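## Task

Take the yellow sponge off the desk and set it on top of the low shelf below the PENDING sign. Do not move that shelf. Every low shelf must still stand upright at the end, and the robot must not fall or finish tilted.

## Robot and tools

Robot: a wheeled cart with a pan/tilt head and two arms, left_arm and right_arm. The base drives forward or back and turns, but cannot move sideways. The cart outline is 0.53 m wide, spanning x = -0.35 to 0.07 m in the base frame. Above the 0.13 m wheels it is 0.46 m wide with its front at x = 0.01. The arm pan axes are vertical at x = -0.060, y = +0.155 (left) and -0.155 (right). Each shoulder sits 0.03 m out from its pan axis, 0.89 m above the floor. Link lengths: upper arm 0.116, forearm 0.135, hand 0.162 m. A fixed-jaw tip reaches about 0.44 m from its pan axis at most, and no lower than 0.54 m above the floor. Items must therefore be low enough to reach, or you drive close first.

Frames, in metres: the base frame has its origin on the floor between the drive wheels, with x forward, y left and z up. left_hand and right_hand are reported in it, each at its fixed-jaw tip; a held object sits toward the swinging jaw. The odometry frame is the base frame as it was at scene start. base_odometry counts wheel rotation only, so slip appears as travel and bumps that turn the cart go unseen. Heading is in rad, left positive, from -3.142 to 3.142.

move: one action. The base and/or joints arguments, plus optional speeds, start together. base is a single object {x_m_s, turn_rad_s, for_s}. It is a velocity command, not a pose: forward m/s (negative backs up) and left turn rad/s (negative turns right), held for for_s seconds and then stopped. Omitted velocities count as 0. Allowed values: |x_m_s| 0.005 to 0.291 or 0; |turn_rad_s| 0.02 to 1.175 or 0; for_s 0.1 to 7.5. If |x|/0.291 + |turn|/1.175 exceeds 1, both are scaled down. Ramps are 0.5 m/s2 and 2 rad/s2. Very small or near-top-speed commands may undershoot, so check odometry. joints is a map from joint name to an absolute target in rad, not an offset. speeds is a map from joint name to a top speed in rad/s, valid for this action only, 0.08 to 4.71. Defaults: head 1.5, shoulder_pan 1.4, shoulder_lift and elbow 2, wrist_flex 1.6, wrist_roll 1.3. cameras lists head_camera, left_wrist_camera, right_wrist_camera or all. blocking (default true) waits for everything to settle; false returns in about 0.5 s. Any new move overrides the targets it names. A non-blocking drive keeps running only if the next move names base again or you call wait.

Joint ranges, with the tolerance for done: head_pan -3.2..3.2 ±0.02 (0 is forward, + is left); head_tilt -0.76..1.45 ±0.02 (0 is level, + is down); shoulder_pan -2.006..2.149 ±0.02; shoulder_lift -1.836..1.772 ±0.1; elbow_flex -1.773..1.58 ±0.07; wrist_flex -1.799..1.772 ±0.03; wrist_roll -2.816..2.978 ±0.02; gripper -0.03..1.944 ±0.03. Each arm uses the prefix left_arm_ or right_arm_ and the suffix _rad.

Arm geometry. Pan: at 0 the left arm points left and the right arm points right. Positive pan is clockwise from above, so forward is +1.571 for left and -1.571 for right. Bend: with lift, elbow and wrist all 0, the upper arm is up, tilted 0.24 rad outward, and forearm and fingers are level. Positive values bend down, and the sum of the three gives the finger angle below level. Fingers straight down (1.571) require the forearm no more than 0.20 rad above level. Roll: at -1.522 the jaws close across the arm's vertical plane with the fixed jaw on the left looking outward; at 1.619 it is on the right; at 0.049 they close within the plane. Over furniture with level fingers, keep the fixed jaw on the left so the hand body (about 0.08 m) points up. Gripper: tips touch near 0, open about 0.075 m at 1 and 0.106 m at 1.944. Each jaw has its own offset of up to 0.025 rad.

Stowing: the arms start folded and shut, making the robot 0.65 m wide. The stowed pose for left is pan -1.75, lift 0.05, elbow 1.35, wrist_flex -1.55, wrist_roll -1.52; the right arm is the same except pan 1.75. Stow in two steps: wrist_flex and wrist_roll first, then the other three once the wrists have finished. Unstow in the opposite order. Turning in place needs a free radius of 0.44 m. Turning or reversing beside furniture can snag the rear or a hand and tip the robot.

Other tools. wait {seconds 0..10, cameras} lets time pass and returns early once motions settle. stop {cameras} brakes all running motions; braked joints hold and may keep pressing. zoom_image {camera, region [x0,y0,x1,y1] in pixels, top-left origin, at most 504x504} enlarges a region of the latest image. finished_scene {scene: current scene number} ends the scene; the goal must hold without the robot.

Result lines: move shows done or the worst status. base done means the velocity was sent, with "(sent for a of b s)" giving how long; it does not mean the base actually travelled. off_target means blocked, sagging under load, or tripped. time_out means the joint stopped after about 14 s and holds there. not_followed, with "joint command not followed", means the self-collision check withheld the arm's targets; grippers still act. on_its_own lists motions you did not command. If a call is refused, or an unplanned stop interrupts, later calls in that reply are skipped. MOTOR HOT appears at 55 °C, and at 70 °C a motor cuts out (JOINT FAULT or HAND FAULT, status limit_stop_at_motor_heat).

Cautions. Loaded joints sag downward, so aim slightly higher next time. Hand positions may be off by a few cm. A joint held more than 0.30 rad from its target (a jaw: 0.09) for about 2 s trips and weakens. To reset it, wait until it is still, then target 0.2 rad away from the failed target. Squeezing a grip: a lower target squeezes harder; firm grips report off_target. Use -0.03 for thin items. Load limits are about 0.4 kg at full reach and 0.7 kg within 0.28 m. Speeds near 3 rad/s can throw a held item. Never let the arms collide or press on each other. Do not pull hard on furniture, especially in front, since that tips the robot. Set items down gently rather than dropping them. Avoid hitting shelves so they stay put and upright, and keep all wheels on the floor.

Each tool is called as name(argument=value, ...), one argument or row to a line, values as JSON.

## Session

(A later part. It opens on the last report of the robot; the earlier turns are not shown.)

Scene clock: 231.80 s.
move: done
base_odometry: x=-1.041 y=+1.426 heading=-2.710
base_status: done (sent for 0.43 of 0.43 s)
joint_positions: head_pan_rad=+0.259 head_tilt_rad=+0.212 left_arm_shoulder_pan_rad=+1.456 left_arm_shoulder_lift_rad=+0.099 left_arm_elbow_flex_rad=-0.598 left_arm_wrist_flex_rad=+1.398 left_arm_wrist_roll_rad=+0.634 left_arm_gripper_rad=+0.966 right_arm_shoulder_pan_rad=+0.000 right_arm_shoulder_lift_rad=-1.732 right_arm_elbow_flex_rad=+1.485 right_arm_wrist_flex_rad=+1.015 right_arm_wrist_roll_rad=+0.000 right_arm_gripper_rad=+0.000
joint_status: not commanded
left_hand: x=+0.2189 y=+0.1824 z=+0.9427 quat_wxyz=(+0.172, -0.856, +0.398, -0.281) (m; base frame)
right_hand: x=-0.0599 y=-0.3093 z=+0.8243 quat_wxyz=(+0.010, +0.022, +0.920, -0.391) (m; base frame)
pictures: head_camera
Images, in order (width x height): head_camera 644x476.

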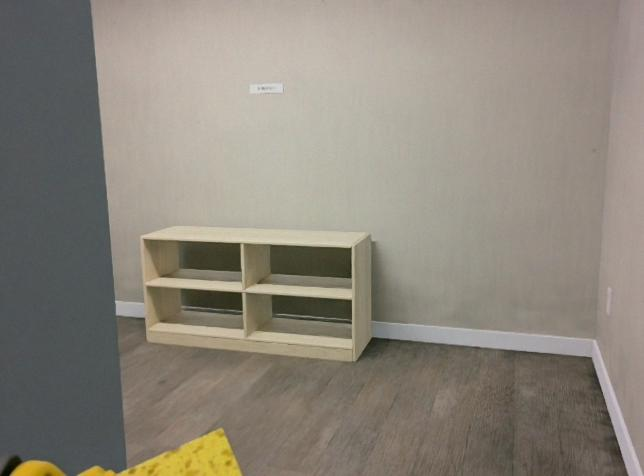

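move(
  base={"x_m_s":0.25,"for_s":3.85},
  joints={"head_pan_rad":0.0,"head_tilt_rad":0.2},
)

move(
  base={"turn_rad_s":0.6,"for_s":1.04},
  cameras=["head_camera"],
)

move(
  base={"x_m_s":0.25,"for_s":5.15},
)

move(
  base={"turn_rad_s":-0.6,"for_s":1.04},
  joints={"head_pan_rad":0.0,"head_tilt_rad":0.6},
  cameras=["head_camera"],
)

move(
  joints={"head_pan_rad":0.2,"head_tilt_rad":-0.3},
  cameras=["head_camera"],
)

Scene clock: 260.17 s.
move: done
base_odometry: x=-1.920 y=+1.022 heading=-2.712
base_status: done (sent for 3.87 of 3.87 s)
joint_positions: head_pan_rad=+0.009 head_tilt_rad=+0.212 left_arm_shoulder_pan_rad=+1.456 left_arm_shoulder_lift_rad=+0.099 left_arm_elbow_flex_rad=-0.598 left_arm_wrist_flex_rad=+1.398 left_arm_wrist_roll_rad=+0.634 left_arm_gripper_rad=+0.966 right_arm_shoulder_pan_rad=+0.003 right_arm_shoulder_lift_rad=-1.732 right_arm_elbow_flex_rad=+1.485 right_arm_wrist_flex_rad=+1.015 right_arm_wrist_roll_rad=+0.000 right_arm_gripper_rad=+0.000
joint_status: all done
left_hand: x=+0.2189 y=+0.1824 z=+0.9427 quat_wxyz=(+0.172, -0.856, +0.398, -0.281) (m; base frame)
right_hand: x=-0.0604 y=-0.3093 z=+0.8243 quat_wxyz=(+0.009, +0.024, +0.920, -0.391) (m; base frame)
pictures: none

Scene clock: 261.90 s.
move: done
base_odometry: x=-1.919 y=+1.022 heading=-2.091
base_status: done (sent for 1.03 of 1.03 s)
joint_positions: head_pan_rad=+0.009 head_tilt_rad=+0.212 left_arm_shoulder_pan_rad=+1.457 left_arm_shoulder_lift_rad=+0.099 left_arm_elbow_flex_rad=-0.598 left_arm_wrist_flex_rad=+1.398 left_arm_wrist_roll_rad=+0.634 left_arm_gripper_rad=+0.966 right_arm_shoulder_pan_rad=+0.000 right_arm_shoulder_lift_rad=-1.732 right_arm_elbow_flex_rad=+1.485 right_arm_wrist_flex_rad=+1.015 right_arm_wrist_roll_rad=+0.000 right_arm_gripper_rad=+0.000
joint_status: not commanded
left_hand: x=+0.2189 y=+0.1820 z=+0.9427 quat_wxyz=(+0.172, -0.856, +0.399, -0.281) (m; base frame)
right_hand: x=-0.0599 y=-0.3093 z=+0.8243 quat_wxyz=(+0.010, +0.022, +0.920, -0.391) (m; base frame)
pictures: head_camera
Images, in order (width x height): head_camera 644x476.

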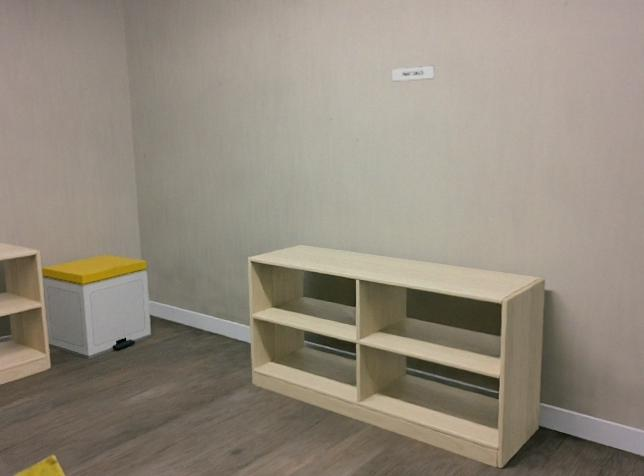

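Scene clock: 268.23 s.
move: done
base_odometry: x=-2.562 y=-0.099 heading=-2.092
base_status: done (sent for 5.17 of 5.17 s)
joint_positions: head_pan_rad=+0.009 head_tilt_rad=+0.212 left_arm_shoulder_pan_rad=+1.456 left_arm_shoulder_lift_rad=+0.099 left_arm_elbow_flex_rad=-0.598 left_arm_wrist_flex_rad=+1.398 left_arm_wrist_roll_rad=+0.634 left_arm_gripper_rad=+0.966 right_arm_shoulder_pan_rad=+0.003 right_arm_shoulder_lift_rad=-1.732 right_arm_elbow_flex_rad=+1.485 right_arm_wrist_flex_rad=+1.015 right_arm_wrist_roll_rad=+0.000 right_arm_gripper_rad=+0.000
joint_status: not commanded
left_hand: x=+0.2189 y=+0.1824 z=+0.9427 quat_wxyz=(+0.172, -0.856, +0.398, -0.281) (m; base frame)
right_hand: x=-0.0604 y=-0.3093 z=+0.8243 quat_wxyz=(+0.009, +0.024, +0.920, -0.391) (m; base frame)
pictures: none

Scene clock: 269.93 s.
move: done
base_odometry: x=-2.561 y=-0.098 heading=-2.709
base_status: done (sent for 1.03 of 1.03 s)
joint_positions: head_pan_rad=+0.009 head_tilt_rad=+0.593 left_arm_shoulder_pan_rad=+1.462 left_arm_shoulder_lift_rad=+0.099 left_arm_elbow_flex_rad=-0.598 left_arm_wrist_flex_rad=+1.398 left_arm_wrist_roll_rad=+0.634 left_arm_gripper_rad=+0.966 right_arm_shoulder_pan_rad=+0.004 right_arm_shoulder_lift_rad=-1.732 right_arm_elbow_flex_rad=+1.485 right_arm_wrist_flex_rad=+1.015 right_arm_wrist_roll_rad=+0.000 right_arm_gripper_rad=+0.000
joint_status: all done
left_hand: x=+0.2191 y=+0.1807 z=+0.9427 quat_wxyz=(+0.171, -0.855, +0.401, -0.282) (m; base frame)
right_hand: x=-0.0607 y=-0.3093 z=+0.8243 quat_wxyz=(+0.009, +0.024, +0.920, -0.391) (m; base frame)
pictures: head_camera
Images, in order (width x height): head_camera 644x476.

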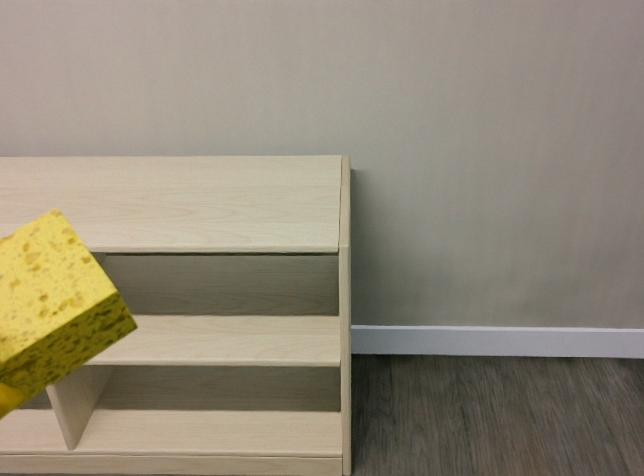

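Scene clock: 271.33 s.
move: done
base_odometry: x=-2.561 y=-0.098 heading=-2.709
base_status: not commanded
joint_positions: head_pan_rad=+0.189 head_tilt_rad=-0.290 left_arm_shoulder_pan_rad=+1.462 left_arm_shoulder_lift_rad=+0.099 left_arm_elbow_flex_rad=-0.598 left_arm_wrist_flex_rad=+1.398 left_arm_wrist_roll_rad=+0.634 left_arm_gripper_rad=+0.966 right_arm_shoulder_pan_rad=+0.004 right_arm_shoulder_lift_rad=-1.732 right_arm_elbow_flex_rad=+1.485 right_arm_wrist_flex_rad=+1.015 right_arm_wrist_roll_rad=+0.000 right_arm_gripper_rad=+0.000
joint_status: all done
left_hand: x=+0.2191 y=+0.1807 z=+0.9427 quat_wxyz=(+0.171, -0.855, +0.401, -0.282) (m; base frame)
right_hand: x=-0.0607 y=-0.3093 z=+0.8243 quat_wxyz=(+0.009, +0.024, +0.920, -0.391) (m; base frame)
pictures: head_camera
Images, in order (width x height): head_camera 644x476.

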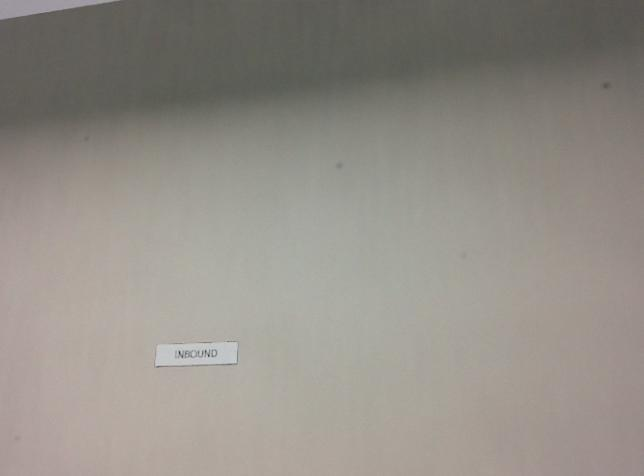

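move(
  joints={"head_pan_rad":1.5,"head_tilt_rad":0.1},
  speeds={"head_pan_rad":3},
  cameras=["head_camera"],
)

Scene clock: 276.77 s.
move: done
base_odometry: x=-2.561 y=-0.098 heading=-2.709
base_status: not commanded
joint_positions: head_pan_rad=+1.489 head_tilt_rad=+0.091 left_arm_shoulder_pan_rad=+1.462 left_arm_shoulder_lift_rad=+0.099 left_arm_elbow_flex_rad=-0.598 left_arm_wrist_flex_rad=+1.398 left_arm_wrist_roll_rad=+0.634 left_arm_gripper_rad=+0.966 right_arm_shoulder_pan_rad=+0.004 right_arm_shoulder_lift_rad=-1.732 right_arm_elbow_flex_rad=+1.485 right_arm_wrist_flex_rad=+1.015 right_arm_wrist_roll_rad=+0.000 right_arm_gripper_rad=+0.000
joint_status: all done
left_hand: x=+0.2191 y=+0.1807 z=+0.9427 quat_wxyz=(+0.171, -0.855, +0.401, -0.282) (m; base frame)
right_hand: x=-0.0607 y=-0.3093 z=+0.8243 quat_wxyz=(+0.009, +0.024, +0.920, -0.391) (m; base frame)
pictures: head_camera
Images, in order (width x height): head_camera 644x476.

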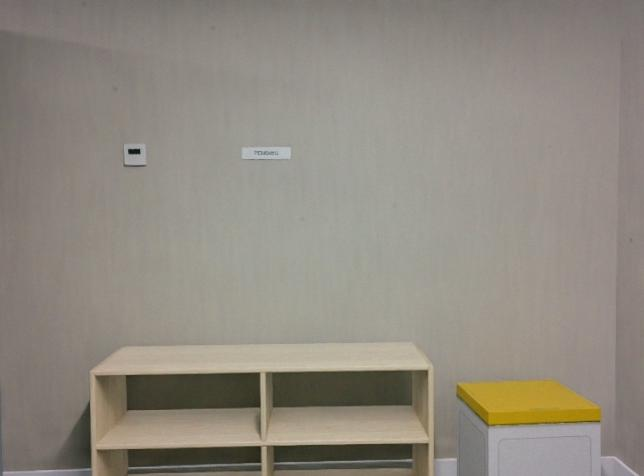

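move(
  base={"turn_rad_s":0.7,"for_s":2.24},
  joints={"head_pan_rad":0.0,"head_tilt_rad":0.7},
)

move(
  base={"x_m_s":0.25,"for_s":5.05},
  cameras=["head_camera"],
)

Scene clock: 291.60 s.
move: done
base_odometry: x=-2.562 y=-0.098 heading=-1.148
base_status: done (sent for 2.23 of 2.23 s)
joint_positions: head_pan_rad=+0.009 head_tilt_rad=+0.693 left_arm_shoulder_pan_rad=+1.456 left_arm_shoulder_lift_rad=+0.099 left_arm_elbow_flex_rad=-0.598 left_arm_wrist_flex_rad=+1.398 left_arm_wrist_roll_rad=+0.634 left_arm_gripper_rad=+0.966 right_arm_shoulder_pan_rad=-0.005 right_arm_shoulder_lift_rad=-1.732 right_arm_elbow_flex_rad=+1.485 right_arm_wrist_flex_rad=+1.015 right_arm_wrist_roll_rad=+0.000 right_arm_gripper_rad=+0.000
joint_status: all done
left_hand: x=+0.2189 y=+0.1824 z=+0.9427 quat_wxyz=(+0.172, -0.856, +0.398, -0.281) (m; base frame)
right_hand: x=-0.0592 y=-0.3093 z=+0.8243 quat_wxyz=(+0.010, +0.020, +0.920, -0.390) (m; base frame)
pictures: none

Scene clock: 297.83 s.
move: done
base_odometry: x=-2.041 y=-1.254 heading=-1.148
base_status: done (sent for 5.07 of 5.07 s)
joint_positions: head_pan_rad=+0.009 head_tilt_rad=+0.693 left_arm_shoulder_pan_rad=+1.456 left_arm_shoulder_lift_rad=+0.099 left_arm_elbow_flex_rad=-0.598 left_arm_wrist_flex_rad=+1.398 left_arm_wrist_roll_rad=+0.634 left_arm_gripper_rad=+0.966 right_arm_shoulder_pan_rad=+0.003 right_arm_shoulder_lift_rad=-1.732 right_arm_elbow_flex_rad=+1.485 right_arm_wrist_flex_rad=+1.015 right_arm_wrist_roll_rad=+0.000 right_arm_gripper_rad=+0.000
joint_status: not commanded
left_hand: x=+0.2189 y=+0.1824 z=+0.9427 quat_wxyz=(+0.172, -0.856, +0.398, -0.281) (m; base frame)
right_hand: x=-0.0604 y=-0.3093 z=+0.8243 quat_wxyz=(+0.009, +0.024, +0.920, -0.391) (m; base frame)
pictures: head_camera
Images, in order (width x height): head_camera 644x476.

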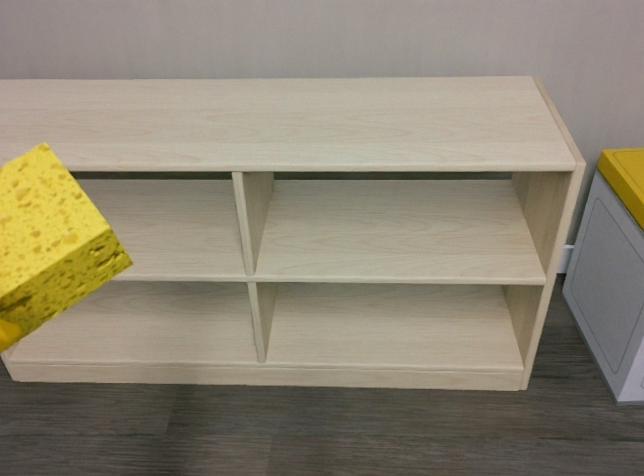

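move(
  base={"x_m_s":0.2,"for_s":3.85},
  joints={"head_pan_rad":0.44,"head_tilt_rad":1.0},
)

move(
  joints={"left_arm_shoulder_lift_rad":1.15,"left_arm_elbow_flex_rad":-0.8,"left_arm_wrist_flex_rad":0.87},
  speeds={"left_arm_shoulder_lift_rad":0.6,"left_arm_elbow_flex_rad":0.12,"left_arm_wrist_flex_rad":0.3},
  cameras=["head_camera"],
)

Scene clock: 316.17 s.
move: done
base_odometry: x=-1.724 y=-1.959 heading=-1.146
base_status: done (sent for 3.87 of 3.87 s)
joint_positions: head_pan_rad=+0.429 head_tilt_rad=+0.994 left_arm_shoulder_pan_rad=+1.456 left_arm_shoulder_lift_rad=+0.099 left_arm_elbow_flex_rad=-0.598 left_arm_wrist_flex_rad=+1.398 left_arm_wrist_roll_rad=+0.634 left_arm_gripper_rad=+0.966 right_arm_shoulder_pan_rad=+0.003 right_arm_shoulder_lift_rad=-1.732 right_arm_elbow_flex_rad=+1.485 right_arm_wrist_flex_rad=+1.015 right_arm_wrist_roll_rad=+0.000 right_arm_gripper_rad=+0.000
joint_status: all done
left_hand: x=+0.2189 y=+0.1824 z=+0.9427 quat_wxyz=(+0.172, -0.856, +0.398, -0.281) (m; base frame)
right_hand: x=-0.0604 y=-0.3093 z=+0.8243 quat_wxyz=(+0.009, +0.024, +0.920, -0.391) (m; base frame)
pictures: none

Scene clock: 318.53 s.
move: done
base_odometry: x=-1.724 y=-1.959 heading=-1.146
base_status: not commanded
joint_positions: head_pan_rad=+0.429 head_tilt_rad=+0.994 left_arm_shoulder_pan_rad=+1.456 left_arm_shoulder_lift_rad=+1.168 left_arm_elbow_flex_rad=-0.765 left_arm_wrist_flex_rad=+0.879 left_arm_wrist_roll_rad=+0.634 left_arm_gripper_rad=+0.966 right_arm_shoulder_pan_rad=+0.003 right_arm_shoulder_lift_rad=-1.732 right_arm_elbow_flex_rad=+1.485 right_arm_wrist_flex_rad=+1.015 right_arm_wrist_roll_rad=+0.000 right_arm_gripper_rad=+0.000
joint_status: all done
left_hand: x=+0.2490 y=+0.1859 z=+0.7085 quat_wxyz=(+0.075, -0.897, +0.417, -0.123) (m; base frame)
right_hand: x=-0.0604 y=-0.3093 z=+0.8243 quat_wxyz=(+0.009, +0.024, +0.920, -0.391) (m; base frame)
pictures: head_camera
Images, in order (width x height): head_camera 644x476.

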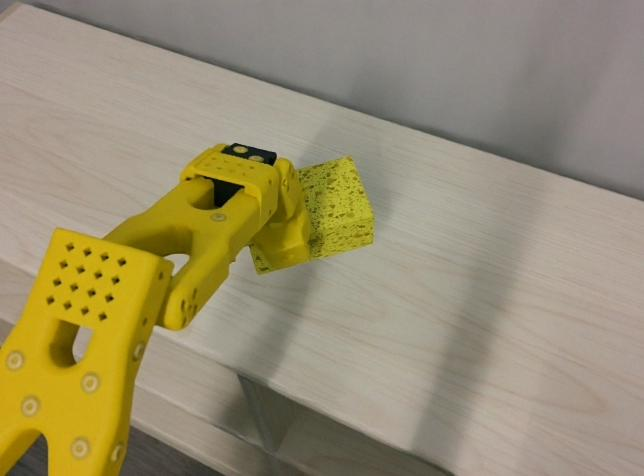

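move(
  joints={"left_arm_shoulder_lift_rad":1.48,"left_arm_elbow_flex_rad":-0.92,"left_arm_wrist_flex_rad":0.65},
  speeds={"left_arm_shoulder_lift_rad":0.5,"left_arm_elbow_flex_rad":0.25,"left_arm_wrist_flex_rad":0.4},
)

move(
  joints={"left_arm_shoulder_lift_rad":1.6,"left_arm_elbow_flex_rad":-0.89,"left_arm_wrist_flex_rad":0.52},
  speeds={"left_arm_shoulder_lift_rad":0.25,"left_arm_elbow_flex_rad":0.2,"left_arm_wrist_flex_rad":0.3},
  cameras=["head_camera"],
)

Scene clock: 330.93 s.
move: done
base_odometry: x=-1.724 y=-1.959 heading=-1.146
base_status: not commanded
joint_positions: head_pan_rad=+0.429 head_tilt_rad=+0.994 left_arm_shoulder_pan_rad=+1.456 left_arm_shoulder_lift_rad=+1.496 left_arm_elbow_flex_rad=-0.886 left_arm_wrist_flex_rad=+0.660 left_arm_wrist_roll_rad=+0.634 left_arm_gripper_rad=+0.966 right_arm_shoulder_pan_rad=+0.003 right_arm_shoulder_lift_rad=-1.732 right_arm_elbow_flex_rad=+1.485 right_arm_wrist_flex_rad=+1.015 right_arm_wrist_roll_rad=+0.000 right_arm_gripper_rad=+0.000
joint_status: all done
left_hand: x=+0.2382 y=+0.1847 z=+0.6462 quat_wxyz=(+0.078, -0.897, +0.417, -0.128) (m; base frame)
right_hand: x=-0.0604 y=-0.3093 z=+0.8243 quat_wxyz=(+0.009, +0.024, +0.920, -0.391) (m; base frame)
pictures: none

Scene clock: 331.87 s.
move: done
base_odometry: x=-1.724 y=-1.959 heading=-1.146
base_status: not commanded
joint_positions: head_pan_rad=+0.429 head_tilt_rad=+0.994 left_arm_shoulder_pan_rad=+1.456 left_arm_shoulder_lift_rad=+1.610 left_arm_elbow_flex_rad=-0.886 left_arm_wrist_flex_rad=+0.530 left_arm_wrist_roll_rad=+0.634 left_arm_gripper_rad=+0.966 right_arm_shoulder_pan_rad=+0.003 right_arm_shoulder_lift_rad=-1.732 right_arm_elbow_flex_rad=+1.485 right_arm_wrist_flex_rad=+1.015 right_arm_wrist_roll_rad=+0.000 right_arm_gripper_rad=+0.000
joint_status: all done
left_hand: x=+0.2290 y=+0.1836 z=+0.6217 quat_wxyz=(+0.083, -0.895, +0.416, -0.135) (m; base frame)
right_hand: x=-0.0604 y=-0.3093 z=+0.8243 quat_wxyz=(+0.009, +0.024, +0.920, -0.391) (m; base frame)
pictures: head_camera
Images, in order (width x height): head_camera 644x476.

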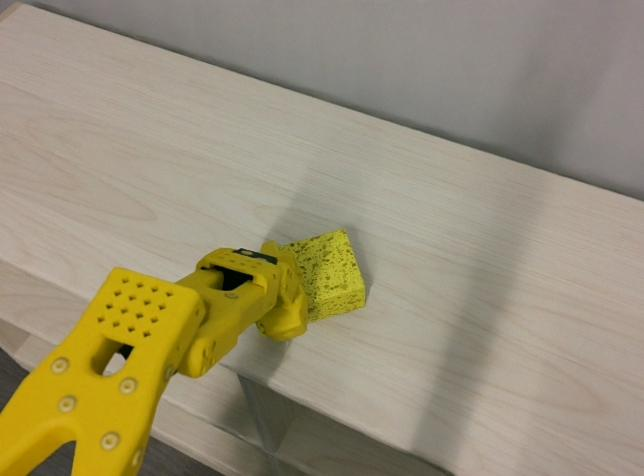

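move(
  joints={"left_arm_shoulder_lift_rad":1.63},
  speeds={"left_arm_shoulder_lift_rad":0.2},
)

move(
  joints={"left_arm_gripper_rad":1.1},
)

move(
  joints={"left_arm_gripper_rad":1.5},
)

move(
  joints={"left_arm_gripper_rad":1.9},
  cameras=["head_camera"],
)

move(
  joints={"left_arm_shoulder_lift_rad":0.9,"left_arm_elbow_flex_rad":-0.9,"left_arm_wrist_flex_rad":1.25},
  speeds={"left_arm_shoulder_lift_rad":0.6,"left_arm_wrist_flex_rad":0.6},
  cameras=["head_camera"],
)

Scene clock: 343.53 s.
move: done
base_odometry: x=-1.724 y=-1.959 heading=-1.146
base_status: not commanded
joint_positions: head_pan_rad=+0.429 head_tilt_rad=+0.994 left_arm_shoulder_pan_rad=+1.460 left_arm_shoulder_lift_rad=+1.625 left_arm_elbow_flex_rad=-0.894 left_arm_wrist_flex_rad=+0.516 left_arm_wrist_roll_rad=+0.625 left_arm_gripper_rad=+0.966 right_arm_shoulder_pan_rad=+0.003 right_arm_shoulder_lift_rad=-1.732 right_arm_elbow_flex_rad=+1.485 right_arm_wrist_flex_rad=+1.015 right_arm_wrist_roll_rad=+0.000 right_arm_gripper_rad=+0.000
joint_status: all done
left_hand: x=+0.2288 y=+0.1823 z=+0.6195 quat_wxyz=(+0.085, -0.892, +0.422, -0.137) (m; base frame)
right_hand: x=-0.0604 y=-0.3093 z=+0.8243 quat_wxyz=(+0.009, +0.024, +0.920, -0.391) (m; base frame)
pictures: none

Scene clock: 344.17 s.
move: done
base_odometry: x=-1.724 y=-1.959 heading=-1.146
base_status: not commanded
joint_positions: head_pan_rad=+0.429 head_tilt_rad=+0.994 left_arm_shoulder_pan_rad=+1.464 left_arm_shoulder_lift_rad=+1.631 left_arm_elbow_flex_rad=-0.888 left_arm_wrist_flex_rad=+0.516 left_arm_wrist_roll_rad=+0.625 left_arm_gripper_rad=+1.095 right_arm_shoulder_pan_rad=+0.003 right_arm_shoulder_lift_rad=-1.732 right_arm_elbow_flex_rad=+1.485 right_arm_wrist_flex_rad=+1.015 right_arm_wrist_roll_rad=+0.000 right_arm_gripper_rad=+0.000
joint_status: all done
left_hand: x=+0.2257 y=+0.1811 z=+0.6170 quat_wxyz=(+0.081, -0.892, +0.424, -0.132) (m; base frame)
right_hand: x=-0.0604 y=-0.3093 z=+0.8243 quat_wxyz=(+0.009, +0.024, +0.920, -0.391) (m; base frame)
pictures: none

Scene clock: 344.90 s.
move: done
base_odometry: x=-1.724 y=-1.959 heading=-1.146
base_status: not commanded
joint_positions: head_pan_rad=+0.429 head_tilt_rad=+0.994 left_arm_shoulder_pan_rad=+1.464 left_arm_shoulder_lift_rad=+1.636 left_arm_elbow_flex_rad=-0.886 left_arm_wrist_flex_rad=+0.527 left_arm_wrist_roll_rad=+0.631 left_arm_gripper_rad=+1.493 right_arm_shoulder_pan_rad=+0.003 right_arm_shoulder_lift_rad=-1.732 right_arm_elbow_flex_rad=+1.485 right_arm_wrist_flex_rad=+1.015 right_arm_wrist_roll_rad=+0.000 right_arm_gripper_rad=+0.000
joint_status: all done
left_hand: x=+0.2225 y=+0.1807 z=+0.6151 quat_wxyz=(+0.076, -0.895, +0.422, -0.125) (m; base frame)
right_hand: x=-0.0604 y=-0.3093 z=+0.8243 quat_wxyz=(+0.009, +0.024, +0.920, -0.391) (m; base frame)
pictures: none

Scene clock: 345.63 s.
move: done
base_odometry: x=-1.724 y=-1.959 heading=-1.146
base_status: not commanded
joint_positions: head_pan_rad=+0.429 head_tilt_rad=+0.994 left_arm_shoulder_pan_rad=+1.464 left_arm_shoulder_lift_rad=+1.636 left_arm_elbow_flex_rad=-0.886 left_arm_wrist_flex_rad=+0.527 left_arm_wrist_roll_rad=+0.631 left_arm_gripper_rad=+1.891 right_arm_shoulder_pan_rad=+0.003 right_arm_shoulder_lift_rad=-1.732 right_arm_elbow_flex_rad=+1.485 right_arm_wrist_flex_rad=+1.015 right_arm_wrist_roll_rad=+0.000 right_arm_gripper_rad=+0.000
joint_status: all done
left_hand: x=+0.2225 y=+0.1807 z=+0.6151 quat_wxyz=(+0.076, -0.895, +0.422, -0.125) (m; base frame)
right_hand: x=-0.0604 y=-0.3093 z=+0.8243 quat_wxyz=(+0.009, +0.024, +0.920, -0.391) (m; base frame)
pictures: head_camera
Images, in order (width x height): head_camera 644x476.

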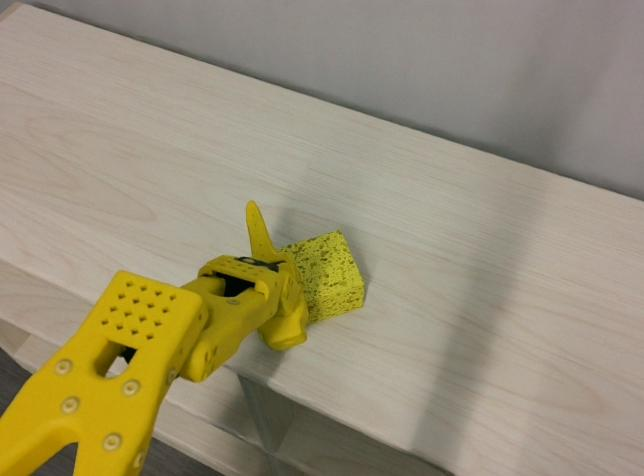

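Scene clock: 347.47 s.
move: done
base_odometry: x=-1.724 y=-1.959 heading=-1.146
base_status: not commanded
joint_positions: head_pan_rad=+0.429 head_tilt_rad=+0.994 left_arm_shoulder_pan_rad=+1.464 left_arm_shoulder_lift_rad=+0.967 left_arm_elbow_flex_rad=-0.886 left_arm_wrist_flex_rad=+1.244 left_arm_wrist_roll_rad=+0.634 left_arm_gripper_rad=+1.891 right_arm_shoulder_pan_rad=+0.003 right_arm_shoulder_lift_rad=-1.732 right_arm_elbow_flex_rad=+1.485 right_arm_wrist_flex_rad=+1.015 right_arm_wrist_roll_rad=+0.000 right_arm_gripper_rad=+0.000
joint_status: all done
left_hand: x=+0.2453 y=+0.1831 z=+0.7719 quat_wxyz=(+0.064, -0.898, +0.422, -0.105) (m; base frame)
right_hand: x=-0.0604 y=-0.3093 z=+0.8243 quat_wxyz=(+0.009, +0.024, +0.920, -0.391) (m; base frame)
pictures: head_camera
Images, in order (width x height): head_camera 644x476.

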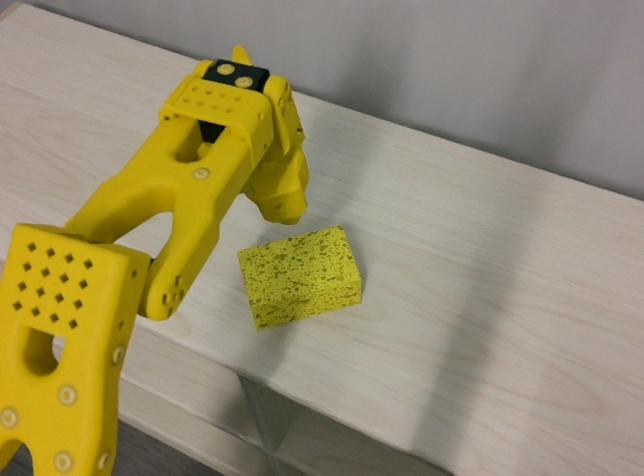

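finished_scene(
  scene=3,
)

The scene is finished: the task was done.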